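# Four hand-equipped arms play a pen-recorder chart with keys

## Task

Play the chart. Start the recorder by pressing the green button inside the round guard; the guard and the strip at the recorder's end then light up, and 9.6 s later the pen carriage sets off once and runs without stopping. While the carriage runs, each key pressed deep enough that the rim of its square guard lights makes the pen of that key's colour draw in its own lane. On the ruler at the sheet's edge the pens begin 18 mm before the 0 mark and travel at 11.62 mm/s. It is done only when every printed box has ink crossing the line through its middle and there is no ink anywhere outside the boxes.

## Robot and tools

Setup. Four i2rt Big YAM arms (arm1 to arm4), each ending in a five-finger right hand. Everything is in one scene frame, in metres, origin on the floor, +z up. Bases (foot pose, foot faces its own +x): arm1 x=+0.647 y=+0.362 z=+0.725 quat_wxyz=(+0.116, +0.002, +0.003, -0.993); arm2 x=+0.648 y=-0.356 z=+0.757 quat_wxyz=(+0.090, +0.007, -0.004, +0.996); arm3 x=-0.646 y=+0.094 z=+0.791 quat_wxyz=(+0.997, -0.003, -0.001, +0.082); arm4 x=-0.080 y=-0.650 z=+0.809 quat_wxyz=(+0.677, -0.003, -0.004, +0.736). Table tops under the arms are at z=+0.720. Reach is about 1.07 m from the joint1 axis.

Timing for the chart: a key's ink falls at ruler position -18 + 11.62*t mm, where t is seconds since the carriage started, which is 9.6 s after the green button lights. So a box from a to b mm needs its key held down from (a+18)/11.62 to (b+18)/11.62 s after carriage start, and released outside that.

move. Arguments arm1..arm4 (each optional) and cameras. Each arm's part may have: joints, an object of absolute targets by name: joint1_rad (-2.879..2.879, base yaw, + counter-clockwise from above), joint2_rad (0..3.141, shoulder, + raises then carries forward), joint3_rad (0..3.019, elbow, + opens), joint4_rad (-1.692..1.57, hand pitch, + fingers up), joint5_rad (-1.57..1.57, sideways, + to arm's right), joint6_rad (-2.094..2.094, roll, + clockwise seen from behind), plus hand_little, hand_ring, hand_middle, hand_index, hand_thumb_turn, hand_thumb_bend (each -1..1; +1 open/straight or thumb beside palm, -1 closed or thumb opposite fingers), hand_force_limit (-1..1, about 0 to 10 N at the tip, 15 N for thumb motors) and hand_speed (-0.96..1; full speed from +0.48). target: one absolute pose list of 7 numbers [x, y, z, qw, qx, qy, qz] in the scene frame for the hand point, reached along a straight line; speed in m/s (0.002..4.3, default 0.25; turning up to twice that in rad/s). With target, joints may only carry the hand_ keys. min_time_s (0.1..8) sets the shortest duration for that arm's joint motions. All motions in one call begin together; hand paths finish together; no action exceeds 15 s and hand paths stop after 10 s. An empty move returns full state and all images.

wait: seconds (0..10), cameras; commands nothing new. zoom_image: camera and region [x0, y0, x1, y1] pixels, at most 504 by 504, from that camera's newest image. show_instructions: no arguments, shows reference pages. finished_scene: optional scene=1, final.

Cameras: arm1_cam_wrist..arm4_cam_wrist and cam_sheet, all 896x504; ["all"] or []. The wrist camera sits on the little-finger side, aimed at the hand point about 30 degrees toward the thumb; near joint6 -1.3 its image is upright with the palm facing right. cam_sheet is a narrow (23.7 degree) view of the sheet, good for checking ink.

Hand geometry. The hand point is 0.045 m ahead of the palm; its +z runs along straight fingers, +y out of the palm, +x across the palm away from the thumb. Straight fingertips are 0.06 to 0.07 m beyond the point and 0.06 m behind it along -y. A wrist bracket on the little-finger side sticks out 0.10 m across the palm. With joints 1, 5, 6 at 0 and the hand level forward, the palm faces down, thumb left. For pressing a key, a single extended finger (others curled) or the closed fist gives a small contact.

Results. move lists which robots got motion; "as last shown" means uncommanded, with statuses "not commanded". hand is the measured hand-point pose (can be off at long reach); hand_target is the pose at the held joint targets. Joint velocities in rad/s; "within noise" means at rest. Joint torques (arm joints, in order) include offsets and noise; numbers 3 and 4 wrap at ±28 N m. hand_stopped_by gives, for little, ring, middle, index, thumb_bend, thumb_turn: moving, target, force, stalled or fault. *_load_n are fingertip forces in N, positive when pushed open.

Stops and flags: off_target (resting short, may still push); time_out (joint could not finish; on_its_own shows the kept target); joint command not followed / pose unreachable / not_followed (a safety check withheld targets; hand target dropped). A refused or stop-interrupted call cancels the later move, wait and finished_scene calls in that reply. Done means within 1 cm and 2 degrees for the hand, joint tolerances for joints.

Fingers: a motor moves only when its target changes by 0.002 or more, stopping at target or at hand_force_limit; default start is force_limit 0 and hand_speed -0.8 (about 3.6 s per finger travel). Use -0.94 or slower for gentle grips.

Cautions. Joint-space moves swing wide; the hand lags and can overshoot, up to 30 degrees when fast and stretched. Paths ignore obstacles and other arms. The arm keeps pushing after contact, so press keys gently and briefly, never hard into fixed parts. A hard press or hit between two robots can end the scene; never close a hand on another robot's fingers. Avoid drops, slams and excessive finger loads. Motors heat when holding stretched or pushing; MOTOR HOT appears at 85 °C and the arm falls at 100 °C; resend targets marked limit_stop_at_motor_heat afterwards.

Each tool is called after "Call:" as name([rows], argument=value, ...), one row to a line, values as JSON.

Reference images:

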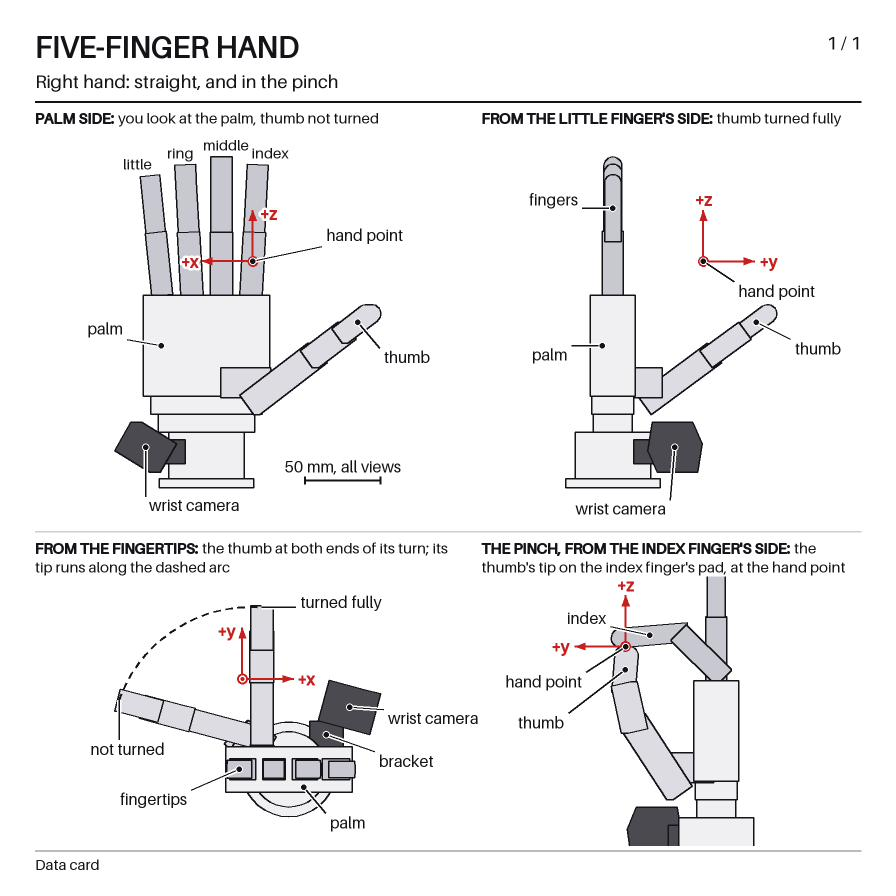

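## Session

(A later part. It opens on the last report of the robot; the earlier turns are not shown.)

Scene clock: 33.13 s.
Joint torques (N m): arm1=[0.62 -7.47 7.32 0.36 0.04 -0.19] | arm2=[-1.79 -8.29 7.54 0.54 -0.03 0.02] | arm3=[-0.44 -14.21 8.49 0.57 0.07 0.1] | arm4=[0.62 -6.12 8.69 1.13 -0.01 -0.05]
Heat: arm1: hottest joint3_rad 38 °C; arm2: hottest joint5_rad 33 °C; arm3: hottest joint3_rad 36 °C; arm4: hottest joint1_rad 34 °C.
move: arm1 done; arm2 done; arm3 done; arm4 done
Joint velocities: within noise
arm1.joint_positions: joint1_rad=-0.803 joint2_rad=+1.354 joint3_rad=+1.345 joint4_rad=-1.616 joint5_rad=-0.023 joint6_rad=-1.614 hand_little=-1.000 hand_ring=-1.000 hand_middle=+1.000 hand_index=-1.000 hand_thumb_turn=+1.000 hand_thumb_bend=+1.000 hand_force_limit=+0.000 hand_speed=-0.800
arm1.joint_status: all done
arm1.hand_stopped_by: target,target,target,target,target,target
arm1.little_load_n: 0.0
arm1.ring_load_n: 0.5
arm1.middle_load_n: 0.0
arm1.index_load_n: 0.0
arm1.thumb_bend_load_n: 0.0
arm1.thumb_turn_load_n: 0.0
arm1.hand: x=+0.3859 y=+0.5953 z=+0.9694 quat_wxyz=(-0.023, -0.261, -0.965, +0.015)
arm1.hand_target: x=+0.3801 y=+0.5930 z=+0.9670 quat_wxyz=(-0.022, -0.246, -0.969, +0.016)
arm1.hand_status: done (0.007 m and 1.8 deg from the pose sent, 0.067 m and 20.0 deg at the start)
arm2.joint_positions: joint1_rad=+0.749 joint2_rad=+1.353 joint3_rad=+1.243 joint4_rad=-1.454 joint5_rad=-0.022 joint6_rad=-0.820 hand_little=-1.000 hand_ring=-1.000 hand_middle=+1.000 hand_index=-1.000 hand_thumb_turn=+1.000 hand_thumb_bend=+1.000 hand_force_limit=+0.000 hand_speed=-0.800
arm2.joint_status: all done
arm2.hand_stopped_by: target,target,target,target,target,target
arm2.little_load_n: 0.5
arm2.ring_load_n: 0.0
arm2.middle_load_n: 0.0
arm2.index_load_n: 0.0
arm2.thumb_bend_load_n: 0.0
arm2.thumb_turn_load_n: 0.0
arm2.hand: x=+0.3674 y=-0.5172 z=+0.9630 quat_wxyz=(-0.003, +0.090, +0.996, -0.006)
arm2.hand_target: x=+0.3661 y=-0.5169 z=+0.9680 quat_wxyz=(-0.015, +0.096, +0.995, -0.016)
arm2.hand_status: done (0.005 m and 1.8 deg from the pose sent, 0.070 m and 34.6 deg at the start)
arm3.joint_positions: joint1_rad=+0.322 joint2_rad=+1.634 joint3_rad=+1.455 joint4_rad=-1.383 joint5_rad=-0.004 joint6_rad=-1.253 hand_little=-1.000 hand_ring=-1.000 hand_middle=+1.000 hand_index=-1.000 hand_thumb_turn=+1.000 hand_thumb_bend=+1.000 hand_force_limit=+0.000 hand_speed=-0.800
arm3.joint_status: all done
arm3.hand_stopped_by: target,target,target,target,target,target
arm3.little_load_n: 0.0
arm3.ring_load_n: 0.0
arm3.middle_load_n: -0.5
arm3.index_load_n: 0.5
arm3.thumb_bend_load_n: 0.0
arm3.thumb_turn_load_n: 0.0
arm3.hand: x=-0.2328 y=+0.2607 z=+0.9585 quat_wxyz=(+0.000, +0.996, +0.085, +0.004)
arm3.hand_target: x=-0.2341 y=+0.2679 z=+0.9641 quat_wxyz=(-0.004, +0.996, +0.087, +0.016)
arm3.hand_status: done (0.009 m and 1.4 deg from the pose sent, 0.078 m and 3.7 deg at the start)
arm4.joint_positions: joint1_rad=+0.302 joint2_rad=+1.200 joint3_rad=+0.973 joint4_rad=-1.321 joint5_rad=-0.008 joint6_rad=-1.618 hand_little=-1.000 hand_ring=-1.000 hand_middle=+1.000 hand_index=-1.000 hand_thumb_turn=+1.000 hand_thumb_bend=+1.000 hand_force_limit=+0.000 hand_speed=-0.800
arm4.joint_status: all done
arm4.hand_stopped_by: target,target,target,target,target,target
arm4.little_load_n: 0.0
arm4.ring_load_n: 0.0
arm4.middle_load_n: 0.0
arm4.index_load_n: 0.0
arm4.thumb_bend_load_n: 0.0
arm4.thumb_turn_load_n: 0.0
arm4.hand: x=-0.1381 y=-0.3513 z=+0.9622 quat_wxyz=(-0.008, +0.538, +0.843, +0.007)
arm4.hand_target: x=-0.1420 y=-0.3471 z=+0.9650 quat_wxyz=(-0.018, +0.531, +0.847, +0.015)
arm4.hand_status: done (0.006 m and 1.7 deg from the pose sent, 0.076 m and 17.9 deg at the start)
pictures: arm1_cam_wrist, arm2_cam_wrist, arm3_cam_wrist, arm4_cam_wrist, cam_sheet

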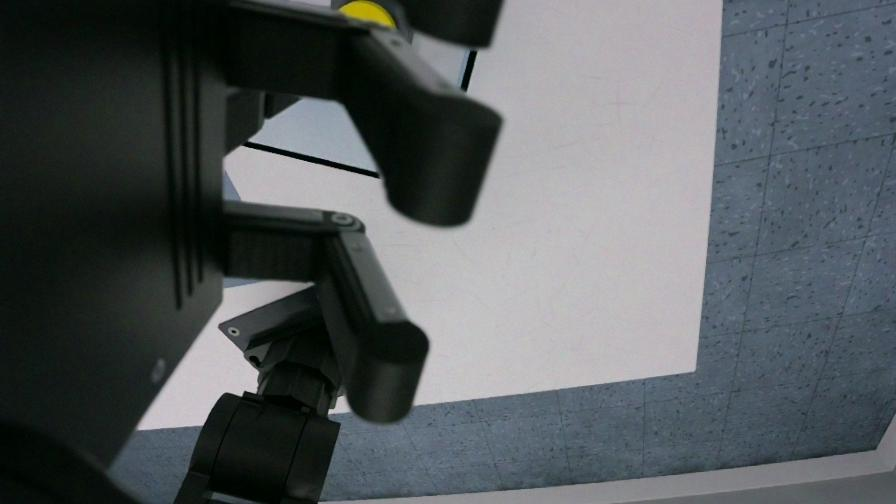

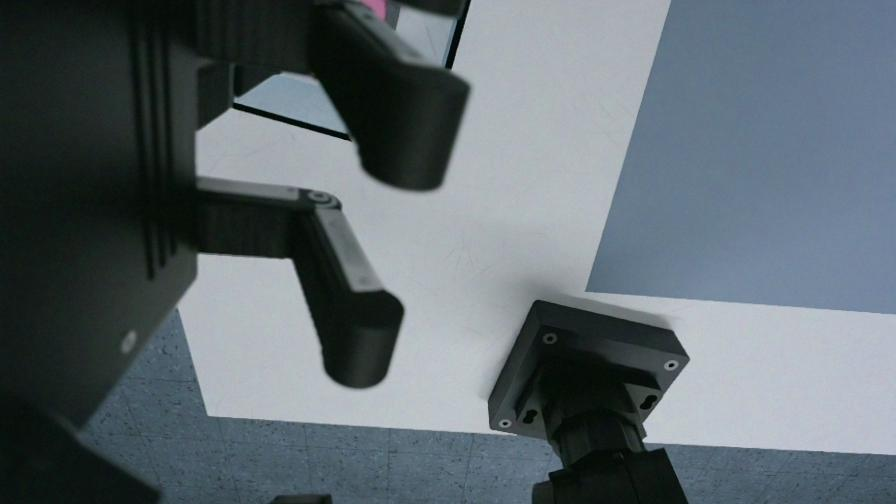

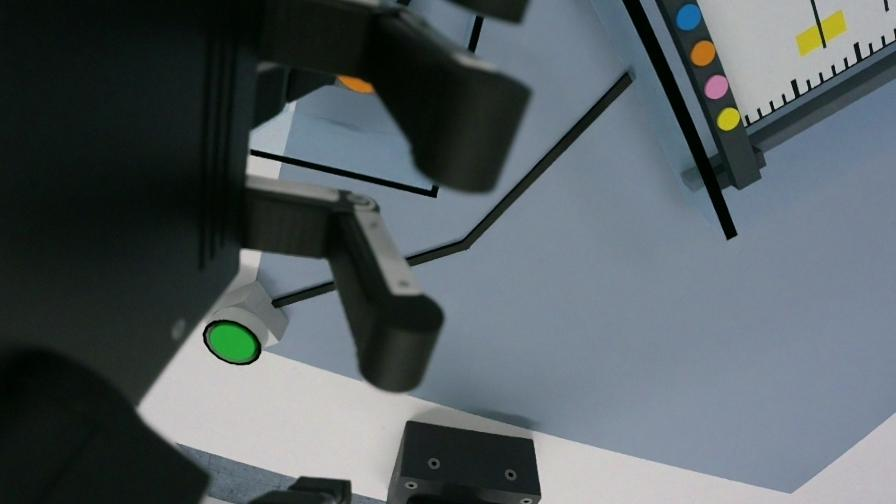

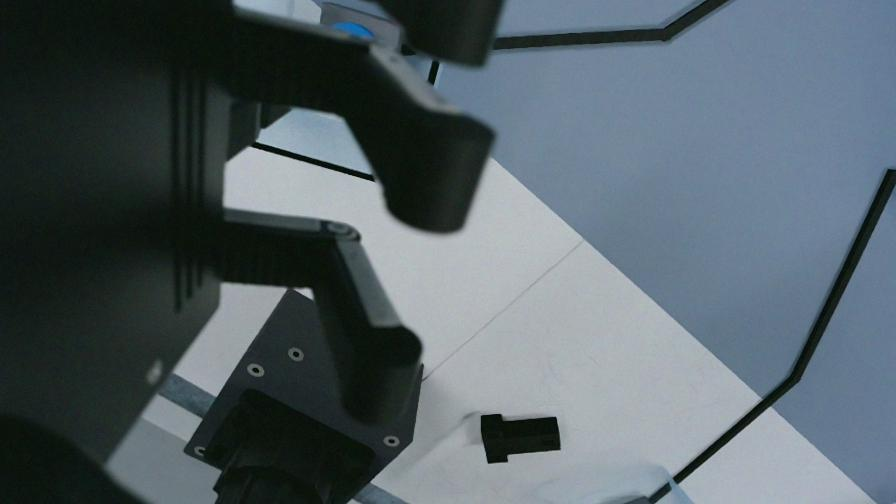

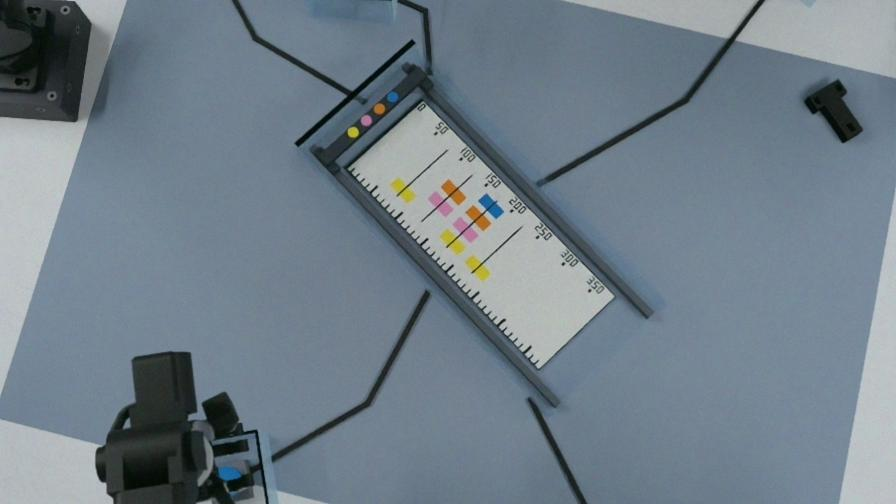

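Call:
move(arm1={"joints": {"hand_ring": 1, "hand_little": 1, "hand_speed": -0.3}}, arm2={"joints": {"hand_ring": 1, "hand_little": 1, "hand_speed": -0.3}}, arm3={"joints": {"hand_ring": 1, "hand_little": 1, "hand_speed": -0.3}}, arm4={"joints": {"hand_ring": 1, "hand_little": 1, "hand_speed": -0.3}}, cameras=["arm1_cam_wrist", "arm2_cam_wrist", "arm3_cam_wrist", "arm4_cam_wrist"])

Scene clock: 35.77 s.
Joint torques (N m): arm1=[-0.21 -8.94 7.23 0.4 0.09 -0.18] | arm2=[-1.85 -8.29 7.53 0.54 -0.04 0.01] | arm3=[-0.09 -14.45 8.36 0.5 0.03 0.11] | arm4=[0.15 -5.6 8.72 1.1 0.01 -0.09]
Heat: arm1: hottest joint3_rad 38 °C; arm2: hottest joint5_rad 33 °C; arm3: hottest joint3_rad 36 °C; arm4: hottest joint1_rad 34 °C.
move: arm1 done; arm2 done; arm3 done; arm4 done
Joint velocities: within noise
arm1.joint_positions: joint1_rad=-0.803 joint2_rad=+1.354 joint3_rad=+1.345 joint4_rad=-1.616 joint5_rad=-0.024 joint6_rad=-1.614 hand_little=+1.000 hand_ring=+1.000 hand_middle=+1.000 hand_index=-1.000 hand_thumb_turn=+1.000 hand_thumb_bend=+1.000 hand_force_limit=+0.000 hand_speed=-0.300
arm1.joint_status: all done
arm1.hand_stopped_by: target,target,target,target,target,target
arm1.little_load_n: 0.0
arm1.ring_load_n: 0.0
arm1.middle_load_n: 0.0
arm1.index_load_n: 0.0
arm1.thumb_bend_load_n: 0.0
arm1.thumb_turn_load_n: 0.0
arm1.hand: x=+0.3859 y=+0.5953 z=+0.9693 quat_wxyz=(-0.023, -0.261, -0.965, +0.016)
arm1.hand_target: x=+0.3801 y=+0.5929 z=+0.9670 quat_wxyz=(-0.022, -0.246, -0.969, +0.016)
arm1.hand_status: not commanded
arm2.joint_positions: joint1_rad=+0.749 joint2_rad=+1.353 joint3_rad=+1.243 joint4_rad=-1.454 joint5_rad=-0.022 joint6_rad=-0.820 hand_little=+1.000 hand_ring=+1.000 hand_middle=+1.000 hand_index=-1.000 hand_thumb_turn=+1.000 hand_thumb_bend=+1.000 hand_force_limit=+0.000 hand_speed=-0.300
arm2.joint_status: all done
arm2.hand_stopped_by: target,target,target,target,target,target
arm2.little_load_n: 0.0
arm2.ring_load_n: 0.0
arm2.middle_load_n: 0.0
arm2.index_load_n: 0.0
arm2.thumb_bend_load_n: 0.0
arm2.thumb_turn_load_n: 0.0
arm2.hand: x=+0.3675 y=-0.5172 z=+0.9630 quat_wxyz=(-0.003, +0.091, +0.996, -0.006)
arm2.hand_target: x=+0.3661 y=-0.5169 z=+0.9680 quat_wxyz=(-0.015, +0.096, +0.995, -0.016)
arm2.hand_status: not commanded
arm3.joint_positions: joint1_rad=+0.322 joint2_rad=+1.634 joint3_rad=+1.455 joint4_rad=-1.383 joint5_rad=-0.004 joint6_rad=-1.253 hand_little=+1.000 hand_ring=+1.000 hand_middle=+1.000 hand_index=-1.000 hand_thumb_turn=+1.000 hand_thumb_bend=+1.000 hand_force_limit=+0.000 hand_speed=-0.300
arm3.joint_status: all done
arm3.hand_stopped_by: target,target,target,target,target,target
arm3.little_load_n: 0.0
arm3.ring_load_n: 0.0
arm3.middle_load_n: 0.0
arm3.index_load_n: 0.0
arm3.thumb_bend_load_n: 0.0
arm3.thumb_turn_load_n: 0.0
arm3.hand: x=-0.2328 y=+0.2607 z=+0.9585 quat_wxyz=(+0.000, +0.996, +0.085, +0.004)
arm3.hand_target: x=-0.2341 y=+0.2679 z=+0.9641 quat_wxyz=(-0.004, +0.996, +0.087, +0.016)
arm3.hand_status: not commanded
arm4.joint_positions: joint1_rad=+0.302 joint2_rad=+1.200 joint3_rad=+0.973 joint4_rad=-1.321 joint5_rad=-0.008 joint6_rad=-1.618 hand_little=+1.000 hand_ring=+1.000 hand_middle=+1.000 hand_index=-1.000 hand_thumb_turn=+1.000 hand_thumb_bend=+1.000 hand_force_limit=+0.000 hand_speed=-0.300
arm4.joint_status: all done
arm4.hand_stopped_by: target,target,target,target,target,target
arm4.little_load_n: 0.0
arm4.ring_load_n: 0.0
arm4.middle_load_n: 0.0
arm4.index_load_n: 0.0
arm4.thumb_bend_load_n: -0.5
arm4.thumb_turn_load_n: 0.0
arm4.hand: x=-0.1381 y=-0.3512 z=+0.9622 quat_wxyz=(-0.008, +0.538, +0.843, +0.007)
arm4.hand_target: x=-0.1420 y=-0.3471 z=+0.9650 quat_wxyz=(-0.018, +0.531, +0.847, +0.015)
arm4.hand_status: not commanded

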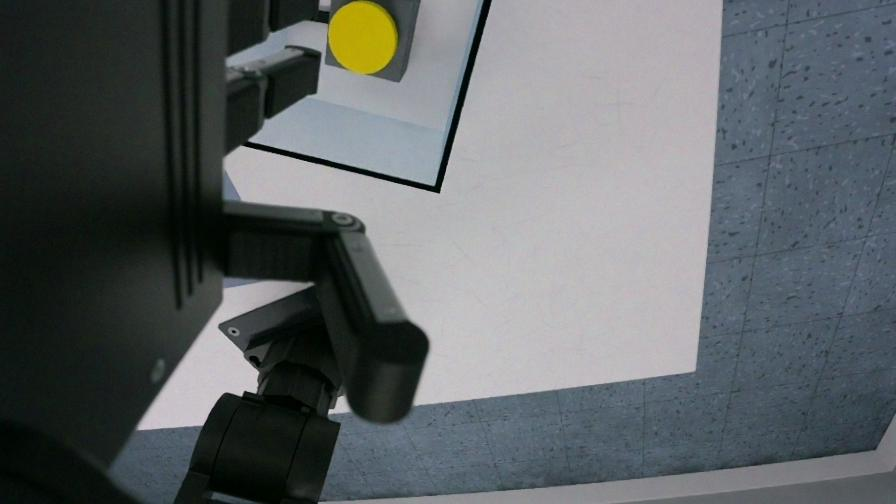

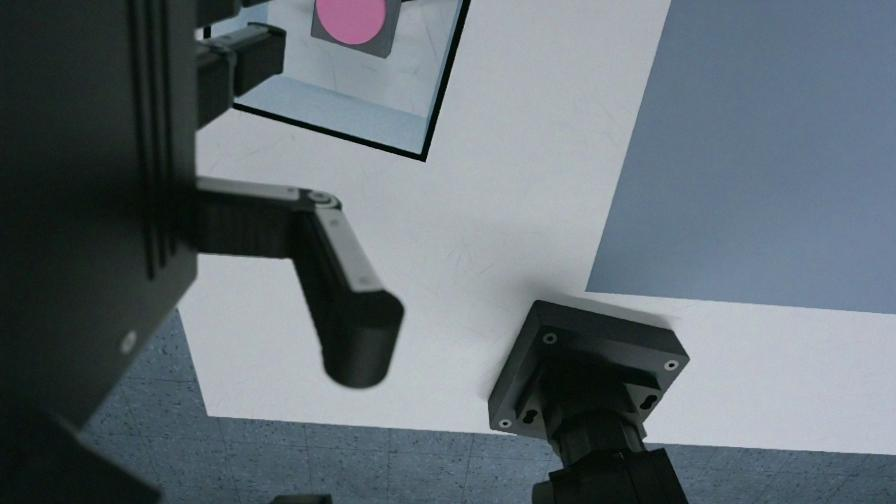

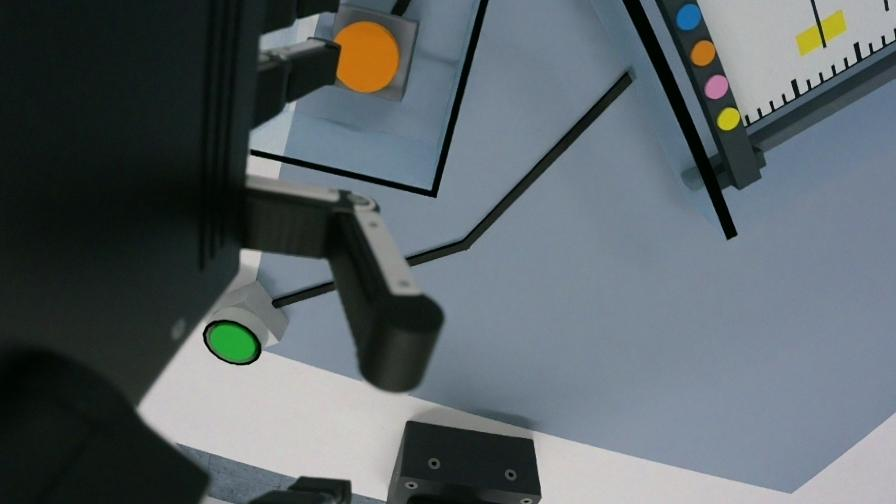

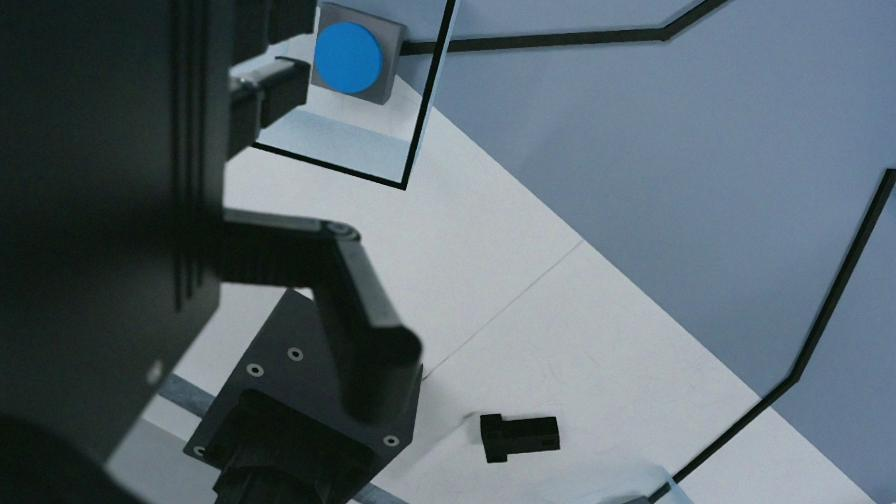

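Call:
move(arm1={"target": [0.388, 0.585, 0.900, 0, 0.2504, 0.9681, 0]}, arm2={"target": [0.352, -0.518, 0.905, -0.012, 0.0929, 0.9955, -0.011]}, arm3={"target": [-0.239, 0.2725, 0.9055, -0.004, 0.9962, 0.087, 0.012]}, arm4={"target": [-0.144, -0.3555, 0.903, -0.012, 0.5314, 0.8471, 0.009]}, cameras=["arm1_cam_wrist", "arm2_cam_wrist", "arm3_cam_wrist", "arm4_cam_wrist"])

Scene clock: 39.27 s.
Joint torques (N m): arm1=[0.91 -8.7 7.46 0.28 0.23 0.03] | arm2=[-1.85 -7.24 7.68 0.54 0.12 -0.11] | arm3=[-0.44 -13.1 8.34 0.55 -0.04 0.11] | arm4=[0.5 -5.07 8.47 1.11 -0.1 0.11]
Heat: arm1: hottest joint3_rad 38 °C; arm2: hottest joint2_rad 33 °C; arm3: hottest joint3_rad 36 °C; arm4: hottest joint1_rad 34 °C.
move: arm1 done; arm2 done; arm3 done; arm4 done
Joint velocities: within noise
arm1.joint_positions: joint1_rad=-0.786 joint2_rad=+1.326 joint3_rad=+1.124 joint4_rad=-1.394 joint5_rad=-0.010 joint6_rad=-1.614 hand_little=+1.000 hand_ring=+1.000 hand_middle=+1.000 hand_index=-1.000 hand_thumb_turn=+1.000 hand_thumb_bend=+1.000 hand_force_limit=+0.000 hand_speed=-0.300
arm1.joint_status: not commanded
arm1.hand_stopped_by: target,target,target,target,target,target
arm1.little_load_n: 0.0
arm1.ring_load_n: 0.0
arm1.middle_load_n: 0.0
arm1.index_load_n: 0.0
arm1.thumb_bend_load_n: 0.0
arm1.thumb_turn_load_n: 0.0
arm1.hand: x=+0.3925 y=+0.5879 z=+0.8952 quat_wxyz=(-0.011, -0.252, -0.968, +0.005)
arm1.hand_target: x=+0.3881 y=+0.5851 z=+0.9000 quat_wxyz=(+0.000, -0.250, -0.968, +0.000)
arm1.hand_status: done (0.007 m and 1.4 deg from the pose sent, 0.070 m and 3.5 deg at the start)
arm2.joint_positions: joint1_rad=+0.740 joint2_rad=+1.400 joint3_rad=+1.137 joint4_rad=-1.293 joint5_rad=-0.022 joint6_rad=-0.824 hand_little=+1.000 hand_ring=+1.000 hand_middle=+1.000 hand_index=-1.000 hand_thumb_turn=+1.000 hand_thumb_bend=+1.000 hand_force_limit=+0.000 hand_speed=-0.300
arm2.joint_status: not commanded
arm2.hand_stopped_by: target,target,target,target,target,target
arm2.little_load_n: 0.0
arm2.ring_load_n: 0.0
arm2.middle_load_n: 0.0
arm2.index_load_n: 0.0
arm2.thumb_bend_load_n: 0.0
arm2.thumb_turn_load_n: 0.0
arm2.hand: x=+0.3572 y=-0.5188 z=+0.9055 quat_wxyz=(-0.006, +0.093, +0.996, -0.009)
arm2.hand_target: x=+0.3521 y=-0.5180 z=+0.9050 quat_wxyz=(-0.012, +0.093, +0.996, -0.011)
arm2.hand_status: done (0.005 m and 0.7 deg from the pose sent, 0.060 m and 1.2 deg at the start)
arm3.joint_positions: joint1_rad=+0.335 joint2_rad=+1.655 joint3_rad=+1.340 joint4_rad=-1.242 joint5_rad=-0.004 joint6_rad=-1.241 hand_little=+1.000 hand_ring=+1.000 hand_middle=+1.000 hand_index=-1.000 hand_thumb_turn=+1.000 hand_thumb_bend=+1.000 hand_force_limit=+0.000 hand_speed=-0.300
arm3.joint_status: not commanded
arm3.hand_stopped_by: target,target,target,target,target,target
arm3.little_load_n: 0.0
arm3.ring_load_n: 0.0
arm3.middle_load_n: 0.0
arm3.index_load_n: 0.0
arm3.thumb_bend_load_n: 0.0
arm3.thumb_turn_load_n: 0.0
arm3.hand: x=-0.2384 y=+0.2643 z=+0.9060 quat_wxyz=(-0.002, +0.996, +0.085, +0.007)
arm3.hand_target: x=-0.2391 y=+0.2723 z=+0.9055 quat_wxyz=(-0.004, +0.996, +0.087, +0.012)
arm3.hand_status: done (0.008 m and 0.7 deg from the pose sent, 0.055 m and 1.0 deg at the start)
arm4.joint_positions: joint1_rad=+0.318 joint2_rad=+1.238 joint3_rad=+0.838 joint4_rad=-1.158 joint5_rad=-0.008 joint6_rad=-1.617 hand_little=+1.000 hand_ring=+1.000 hand_middle=+1.000 hand_index=-1.000 hand_thumb_turn=+1.000 hand_thumb_bend=+1.000 hand_force_limit=+0.000 hand_speed=-0.300
arm4.joint_status: not commanded
arm4.hand_stopped_by: target,target,target,target,target,target
arm4.little_load_n: 0.5
arm4.ring_load_n: 0.0
arm4.middle_load_n: 0.0
arm4.index_load_n: 0.5
arm4.thumb_bend_load_n: 0.0
arm4.thumb_turn_load_n: 0.0
arm4.hand: x=-0.1390 y=-0.3602 z=+0.9019 quat_wxyz=(-0.004, +0.532, +0.847, +0.004)
arm4.hand_target: x=-0.1439 y=-0.3556 z=+0.9030 quat_wxyz=(-0.012, +0.531, +0.847, +0.009)
arm4.hand_status: done (0.007 m and 1.1 deg from the pose sent, 0.060 m and 1.1 deg at the start)

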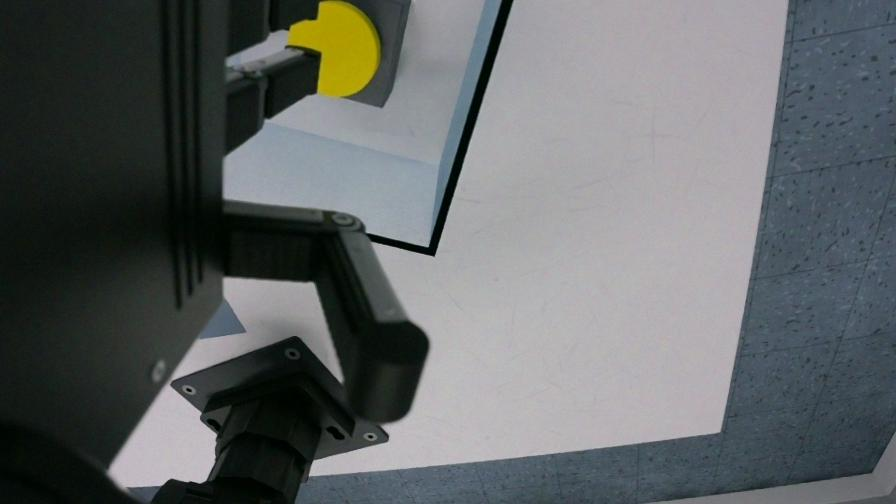

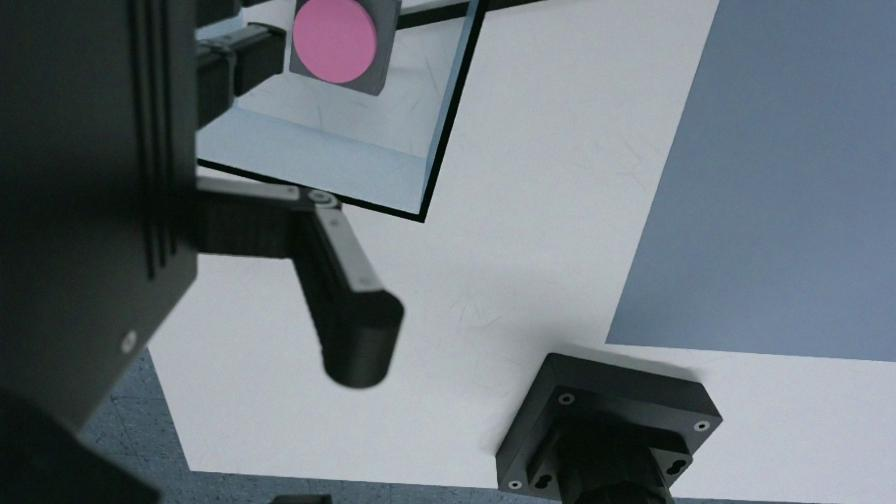

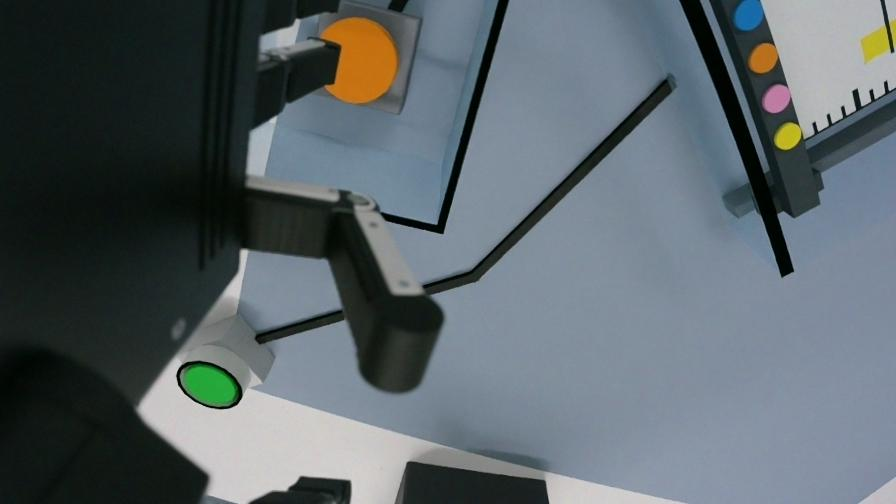

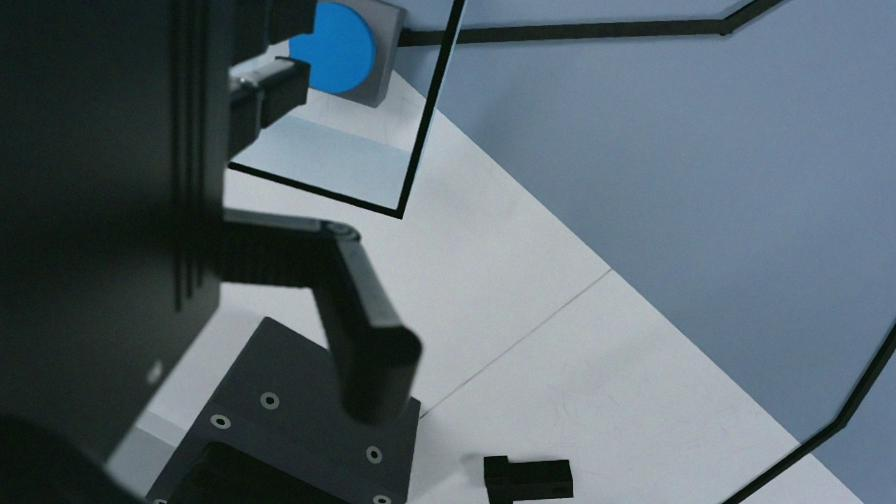

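Call:
move(arm1={"target": [0.388, 0.585, 0.855, 0, 0.2504, 0.9681, 0], "speed": 0.1, "joints": {"hand_ring": -1, "hand_little": -1}}, arm2={"target": [0.349, -0.5175, 0.850, -0.008, 0.0929, 0.9955, -0.004], "speed": 0.1, "joints": {"hand_ring": -1, "hand_little": -1}}, arm3={"target": [-0.239, 0.2733, 0.850, -0.004, 0.9962, 0.087, 0.008], "speed": 0.1, "joints": {"hand_ring": -1, "hand_little": -1}}, arm4={"target": [-0.145, -0.355, 0.851, -0.012, 0.5314, 0.8471, 0.009], "speed": 0.1, "joints": {"hand_ring": -1, "hand_little": -1}}, cameras=["arm1_cam_wrist", "arm2_cam_wrist", "arm3_cam_wrist", "arm4_cam_wrist", "cam_sheet"])

Scene clock: 41.67 s.
Joint torques (N m): arm1=[1.55 -6.48 7.17 0.36 0.2 0.04] | arm2=[-1.85 -7.41 7.12 0.58 0.13 -0.12] | arm3=[-0.26 -13.51 7.86 0.58 -0.11 0.09] | arm4=[0.79 -4.6 7.64 1.17 -0.1 0.11]
Heat: arm1: hottest joint3_rad 38 °C; arm2: hottest joint2_rad 33 °C; arm3: hottest joint3_rad 36 °C; arm4: hottest joint3_rad 35 °C.
move: arm1 done; arm2 done; arm3 done; arm4 done
Joint velocities: within noise
arm1.joint_positions: joint1_rad=-0.786 joint2_rad=+1.337 joint3_rad=+1.034 joint4_rad=-1.270 joint5_rad=-0.010 joint6_rad=-1.614 hand_little=-1.000 hand_ring=-1.000 hand_middle=+1.000 hand_index=-1.000 hand_thumb_turn=+1.000 hand_thumb_bend=+1.000 hand_force_limit=+0.000 hand_speed=-0.300
arm1.joint_status: all done
arm1.hand_stopped_by: target,target,target,target,target,target
arm1.little_load_n: 0.0
arm1.ring_load_n: 0.0
arm1.middle_load_n: 0.0
arm1.index_load_n: 0.0
arm1.thumb_bend_load_n: 0.0
arm1.thumb_turn_load_n: 0.0
arm1.hand: x=+0.3921 y=+0.5886 z=+0.8573 quat_wxyz=(-0.001, -0.252, -0.968, +0.001)
arm1.hand_target: x=+0.3881 y=+0.5850 z=+0.8550 quat_wxyz=(+0.000, -0.250, -0.968, +0.000)
arm1.hand_status: done (0.006 m and 0.3 deg from the pose sent, 0.041 m and 1.4 deg at the start)
arm2.joint_positions: joint1_rad=+0.740 joint2_rad=+1.462 joint3_rad=+1.051 joint4_rad=-1.155 joint5_rad=-0.016 joint6_rad=-0.825 hand_little=-1.000 hand_ring=-1.000 hand_middle=+1.000 hand_index=-1.000 hand_thumb_turn=+1.000 hand_thumb_bend=+1.000 hand_force_limit=+0.000 hand_speed=-0.300
arm2.joint_status: all done
arm2.hand_stopped_by: target,target,target,target,target,target
arm2.little_load_n: 0.0
arm2.ring_load_n: 0.0
arm2.middle_load_n: 0.0
arm2.index_load_n: 0.0
arm2.thumb_bend_load_n: 0.0
arm2.thumb_turn_load_n: 0.0
arm2.hand: x=+0.3536 y=-0.5185 z=+0.8521 quat_wxyz=(-0.004, +0.093, +0.996, -0.003)
arm2.hand_target: x=+0.3490 y=-0.5176 z=+0.8501 quat_wxyz=(-0.008, +0.093, +0.996, -0.004)
arm2.hand_status: done (0.005 m and 0.4 deg from the pose sent, 0.056 m and 0.6 deg at the start)
arm3.joint_positions: joint1_rad=+0.335 joint2_rad=+1.715 joint3_rad=+1.262 joint4_rad=-1.110 joint5_rad=-0.005 joint6_rad=-1.240 hand_little=-1.000 hand_ring=-1.000 hand_middle=+1.000 hand_index=-1.000 hand_thumb_turn=+1.000 hand_thumb_bend=+1.000 hand_force_limit=+0.000 hand_speed=-0.300
arm3.joint_status: all done
arm3.hand_stopped_by: target,target,target,target,target,target
arm3.little_load_n: 0.0
arm3.ring_load_n: 0.0
arm3.middle_load_n: 0.0
arm3.index_load_n: 0.0
arm3.thumb_bend_load_n: 0.0
arm3.thumb_turn_load_n: 0.0
arm3.hand: x=-0.2380 y=+0.2645 z=+0.8505 quat_wxyz=(-0.001, +0.996, +0.084, +0.003)
arm3.hand_target: x=-0.2391 y=+0.2731 z=+0.8500 quat_wxyz=(-0.004, +0.996, +0.087, +0.008)
arm3.hand_status: done (0.009 m and 0.7 deg from the pose sent, 0.057 m and 0.4 deg at the start)
arm4.joint_positions: joint1_rad=+0.321 joint2_rad=+1.313 joint3_rad=+0.756 joint4_rad=-0.994 joint5_rad=-0.008 joint6_rad=-1.614 hand_little=-1.000 hand_ring=-1.000 hand_middle=+1.000 hand_index=-1.000 hand_thumb_turn=+1.000 hand_thumb_bend=+1.000 hand_force_limit=+0.000 hand_speed=-0.300
arm4.joint_status: all done
arm4.hand_stopped_by: target,target,target,target,target,target
arm4.little_load_n: 0.0
arm4.ring_load_n: 0.0
arm4.middle_load_n: -0.5
arm4.index_load_n: 0.0
arm4.thumb_bend_load_n: 0.0
arm4.thumb_turn_load_n: 0.0
arm4.hand: x=-0.1404 y=-0.3579 z=+0.8520 quat_wxyz=(-0.007, +0.532, +0.847, +0.006)
arm4.hand_target: x=-0.1450 y=-0.3550 z=+0.8511 quat_wxyz=(-0.012, +0.531, +0.847, +0.009)
arm4.hand_status: done (0.006 m and 0.7 deg from the pose sent, 0.052 m and 1.1 deg at the start)

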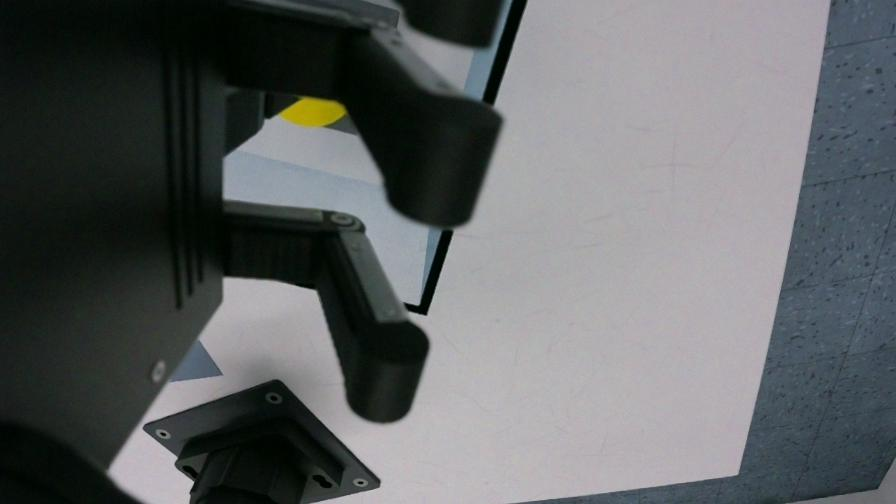

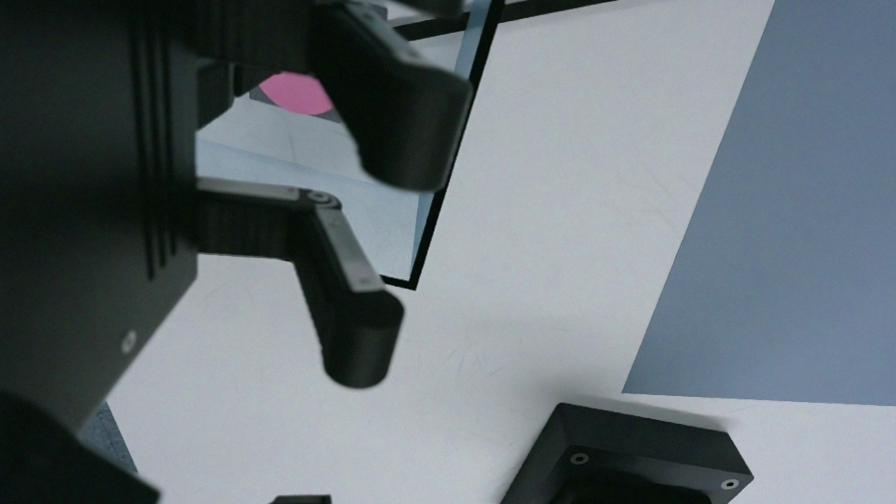

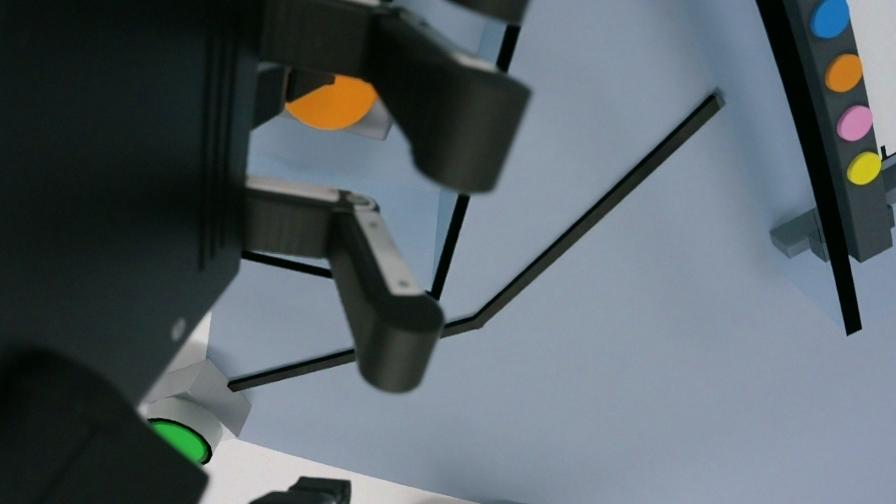

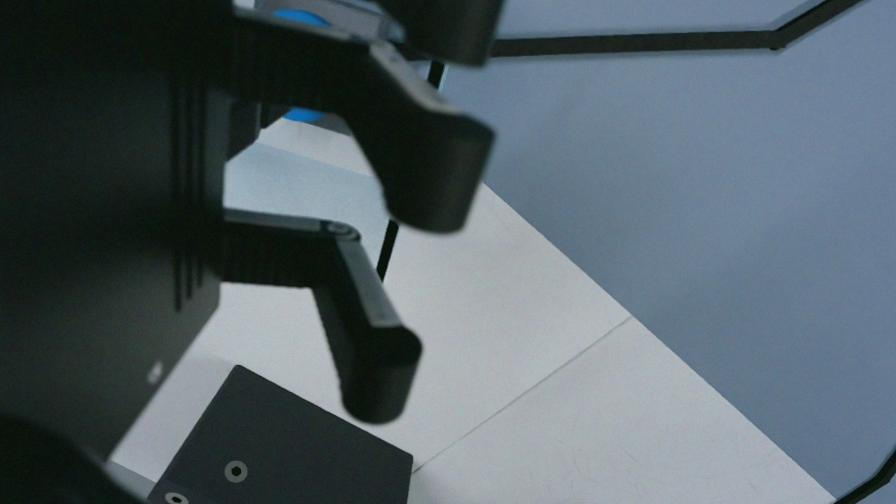

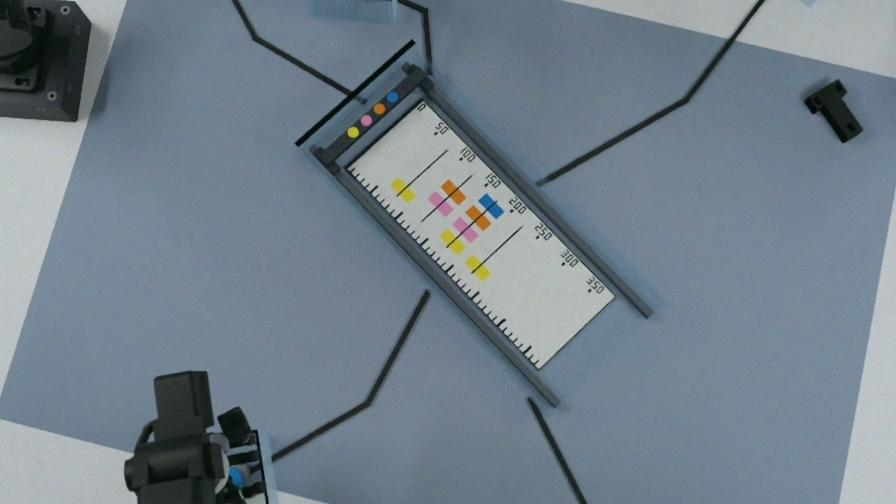

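Call:
move(arm1={"target": [0.388, 0.585, 0.838, 0, 0.2504, 0.9681, 0], "speed": 0.05}, arm2={"target": [0.349, -0.5175, 0.836, -0.008, 0.0929, 0.9955, -0.004], "speed": 0.05}, arm3={"target": [-0.239, 0.2733, 0.838, -0.004, 0.9962, 0.087, 0.008], "speed": 0.05}, arm4={"target": [-0.145, -0.355, 0.838, -0.012, 0.5314, 0.8471, 0.009], "speed": 0.05}, cameras=["arm1_cam_wrist", "arm2_cam_wrist", "arm3_cam_wrist", "arm4_cam_wrist"])

Scene clock: 42.93 s.
Joint torques (N m): arm1=[0.56 -6.77 6.23 0.8 0.28 0.09] | arm2=[-1.9 -6.65 6.87 0.54 0.13 -0.12] | arm3=[-0.21 -12.4 7.35 0.66 -0.08 0.1] | arm4=[0.38 -4.54 7.27 1.17 -0.09 0.11]
Heat: arm1: hottest joint3_rad 38 °C; arm2: hottest joint2_rad 33 °C; arm3: hottest joint3_rad 36 °C; arm4: hottest joint3_rad 35 °C.
move: arm1 done; arm2 done; arm3 off_target; arm4 done
Joint velocities: within noise
arm1.joint_positions: joint1_rad=-0.786 joint2_rad=+1.345 joint3_rad=+1.009 joint4_rad=-1.233 joint5_rad=-0.010 joint6_rad=-1.614 hand_little=-1.000 hand_ring=-1.000 hand_middle=+1.000 hand_index=-1.000 hand_thumb_turn=+1.000 hand_thumb_bend=+1.000 hand_force_limit=+0.000 hand_speed=-0.300
arm1.joint_status: not commanded
arm1.hand_stopped_by: target,target,target,target,target,target
arm1.little_load_n: 0.0
arm1.ring_load_n: 0.0
arm1.middle_load_n: 0.0
arm1.index_load_n: 0.0
arm1.thumb_bend_load_n: 0.0
arm1.thumb_turn_load_n: 0.0
arm1.hand: x=+0.3918 y=+0.5889 z=+0.8457 quat_wxyz=(+0.002, -0.252, -0.968, +0.000)
arm1.hand_target: x=+0.3883 y=+0.5850 z=+0.8381 quat_wxyz=(+0.000, -0.250, -0.968, +0.000)
arm1.hand_status: done (0.009 m and 0.3 deg from the pose sent, 0.020 m and 0.3 deg at the start)
arm2.joint_positions: joint1_rad=+0.740 joint2_rad=+1.471 joint3_rad=+1.031 joint4_rad=-1.116 joint5_rad=-0.016 joint6_rad=-0.825 hand_little=-1.000 hand_ring=-1.000 hand_middle=+1.000 hand_index=-1.000 hand_thumb_turn=+1.000 hand_thumb_bend=+1.000 hand_force_limit=+0.000 hand_speed=-0.300
arm2.joint_status: not commanded
arm2.hand_stopped_by: target,target,target,target,target,target
arm2.little_load_n: 0.0
arm2.ring_load_n: 0.0
arm2.middle_load_n: 0.0
arm2.index_load_n: 0.0
arm2.thumb_bend_load_n: 0.0
arm2.thumb_turn_load_n: 0.0
arm2.hand: x=+0.3522 y=-0.5192 z=+0.8411 quat_wxyz=(-0.008, +0.093, +0.996, -0.006)
arm2.hand_target: x=+0.3491 y=-0.5176 z=+0.8362 quat_wxyz=(-0.008, +0.093, +0.996, -0.004)
arm2.hand_status: done (0.006 m and 0.2 deg from the pose sent, 0.017 m and 0.4 deg at the start)
arm3.joint_positions: joint1_rad=+0.335 joint2_rad=+1.717 joint3_rad=+1.252 joint4_rad=-1.086 joint5_rad=-0.006 joint6_rad=-1.240 hand_little=-1.000 hand_ring=-1.000 hand_middle=+1.000 hand_index=-1.000 hand_thumb_turn=+1.000 hand_thumb_bend=+1.000 hand_force_limit=+0.000 hand_speed=-0.300
arm3.joint_status: not commanded
arm3.hand_stopped_by: target,target,target,target,target,target
arm3.little_load_n: 0.0
arm3.ring_load_n: 0.5
arm3.middle_load_n: -0.5
arm3.index_load_n: 0.0
arm3.thumb_bend_load_n: 0.0
arm3.thumb_turn_load_n: 0.0
arm3.hand: x=-0.2362 y=+0.2655 z=+0.8456 quat_wxyz=(-0.003, +0.996, +0.084, +0.009)
arm3.hand_target: x=-0.2392 y=+0.2731 z=+0.8381 quat_wxyz=(-0.004, +0.996, +0.087, +0.008)
arm3.hand_status: off_target (0.011 m and 0.3 deg from the pose sent, 0.015 m and 0.7 deg at the start)
arm4.joint_positions: joint1_rad=+0.322 joint2_rad=+1.333 joint3_rad=+0.739 joint4_rad=-0.952 joint5_rad=-0.008 joint6_rad=-1.614 hand_little=-1.000 hand_ring=-1.000 hand_middle=+1.000 hand_index=-1.000 hand_thumb_turn=+1.000 hand_thumb_bend=+1.000 hand_force_limit=+0.000 hand_speed=-0.300
arm4.joint_status: not commanded
arm4.hand_stopped_by: target,target,target,target,target,target
arm4.little_load_n: 0.0
arm4.ring_load_n: 0.0
arm4.middle_load_n: 0.0
arm4.index_load_n: 0.0
arm4.thumb_bend_load_n: 0.0
arm4.thumb_turn_load_n: 0.0
arm4.hand: x=-0.1410 y=-0.3566 z=+0.8405 quat_wxyz=(-0.009, +0.532, +0.847, +0.007)
arm4.hand_target: x=-0.1450 y=-0.3550 z=+0.8381 quat_wxyz=(-0.012, +0.531, +0.847, +0.009)
arm4.hand_status: done (0.005 m and 0.4 deg from the pose sent, 0.015 m and 0.7 deg at the start)

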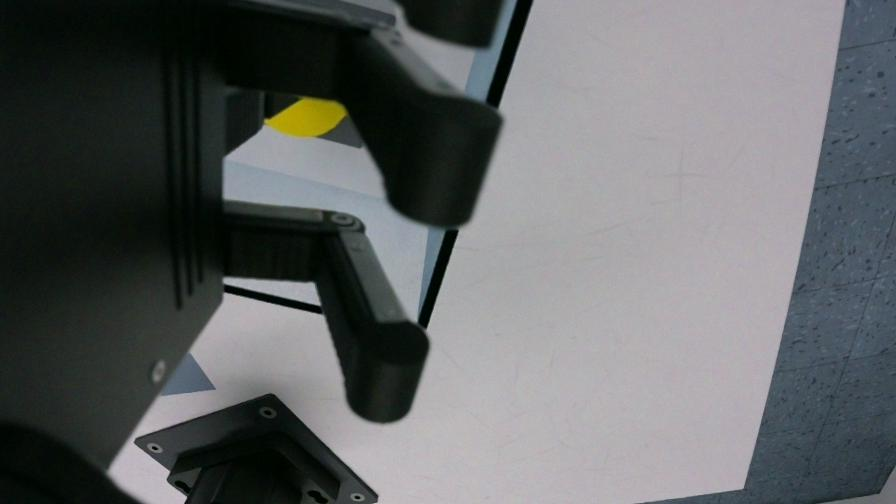

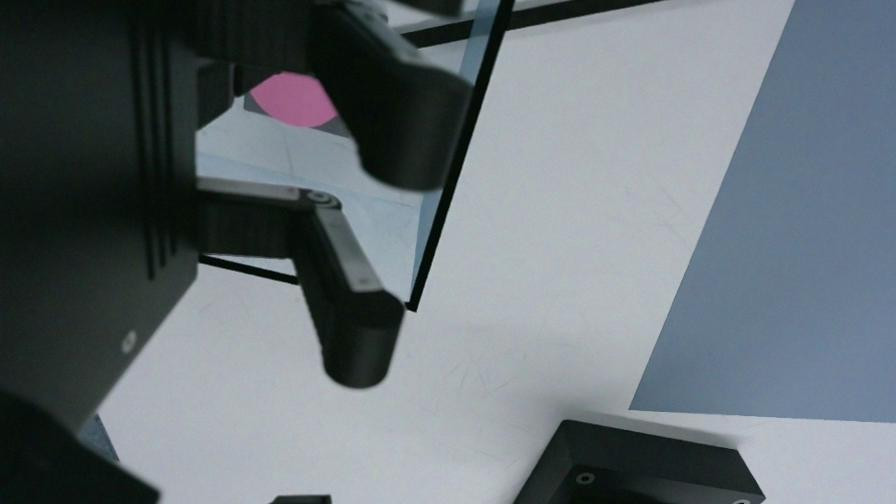

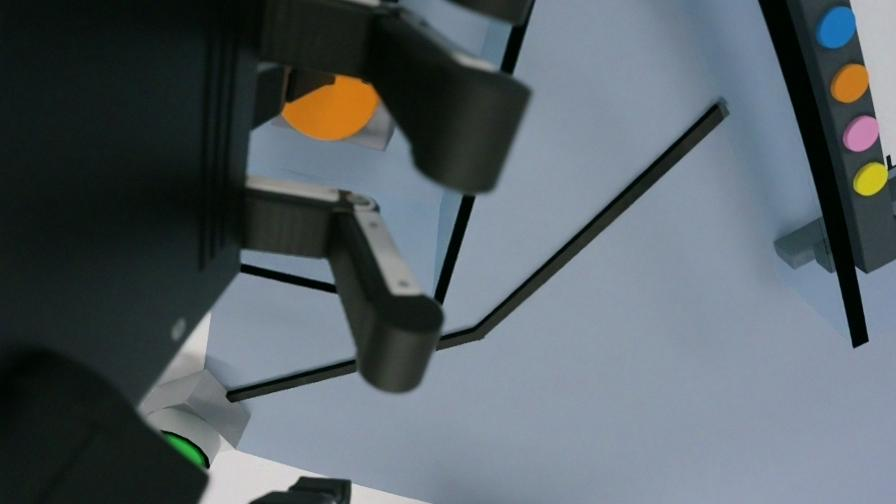

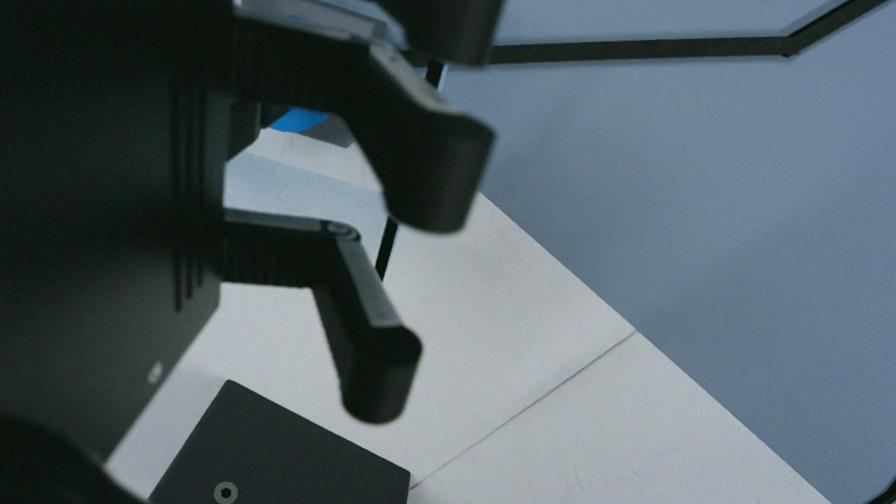

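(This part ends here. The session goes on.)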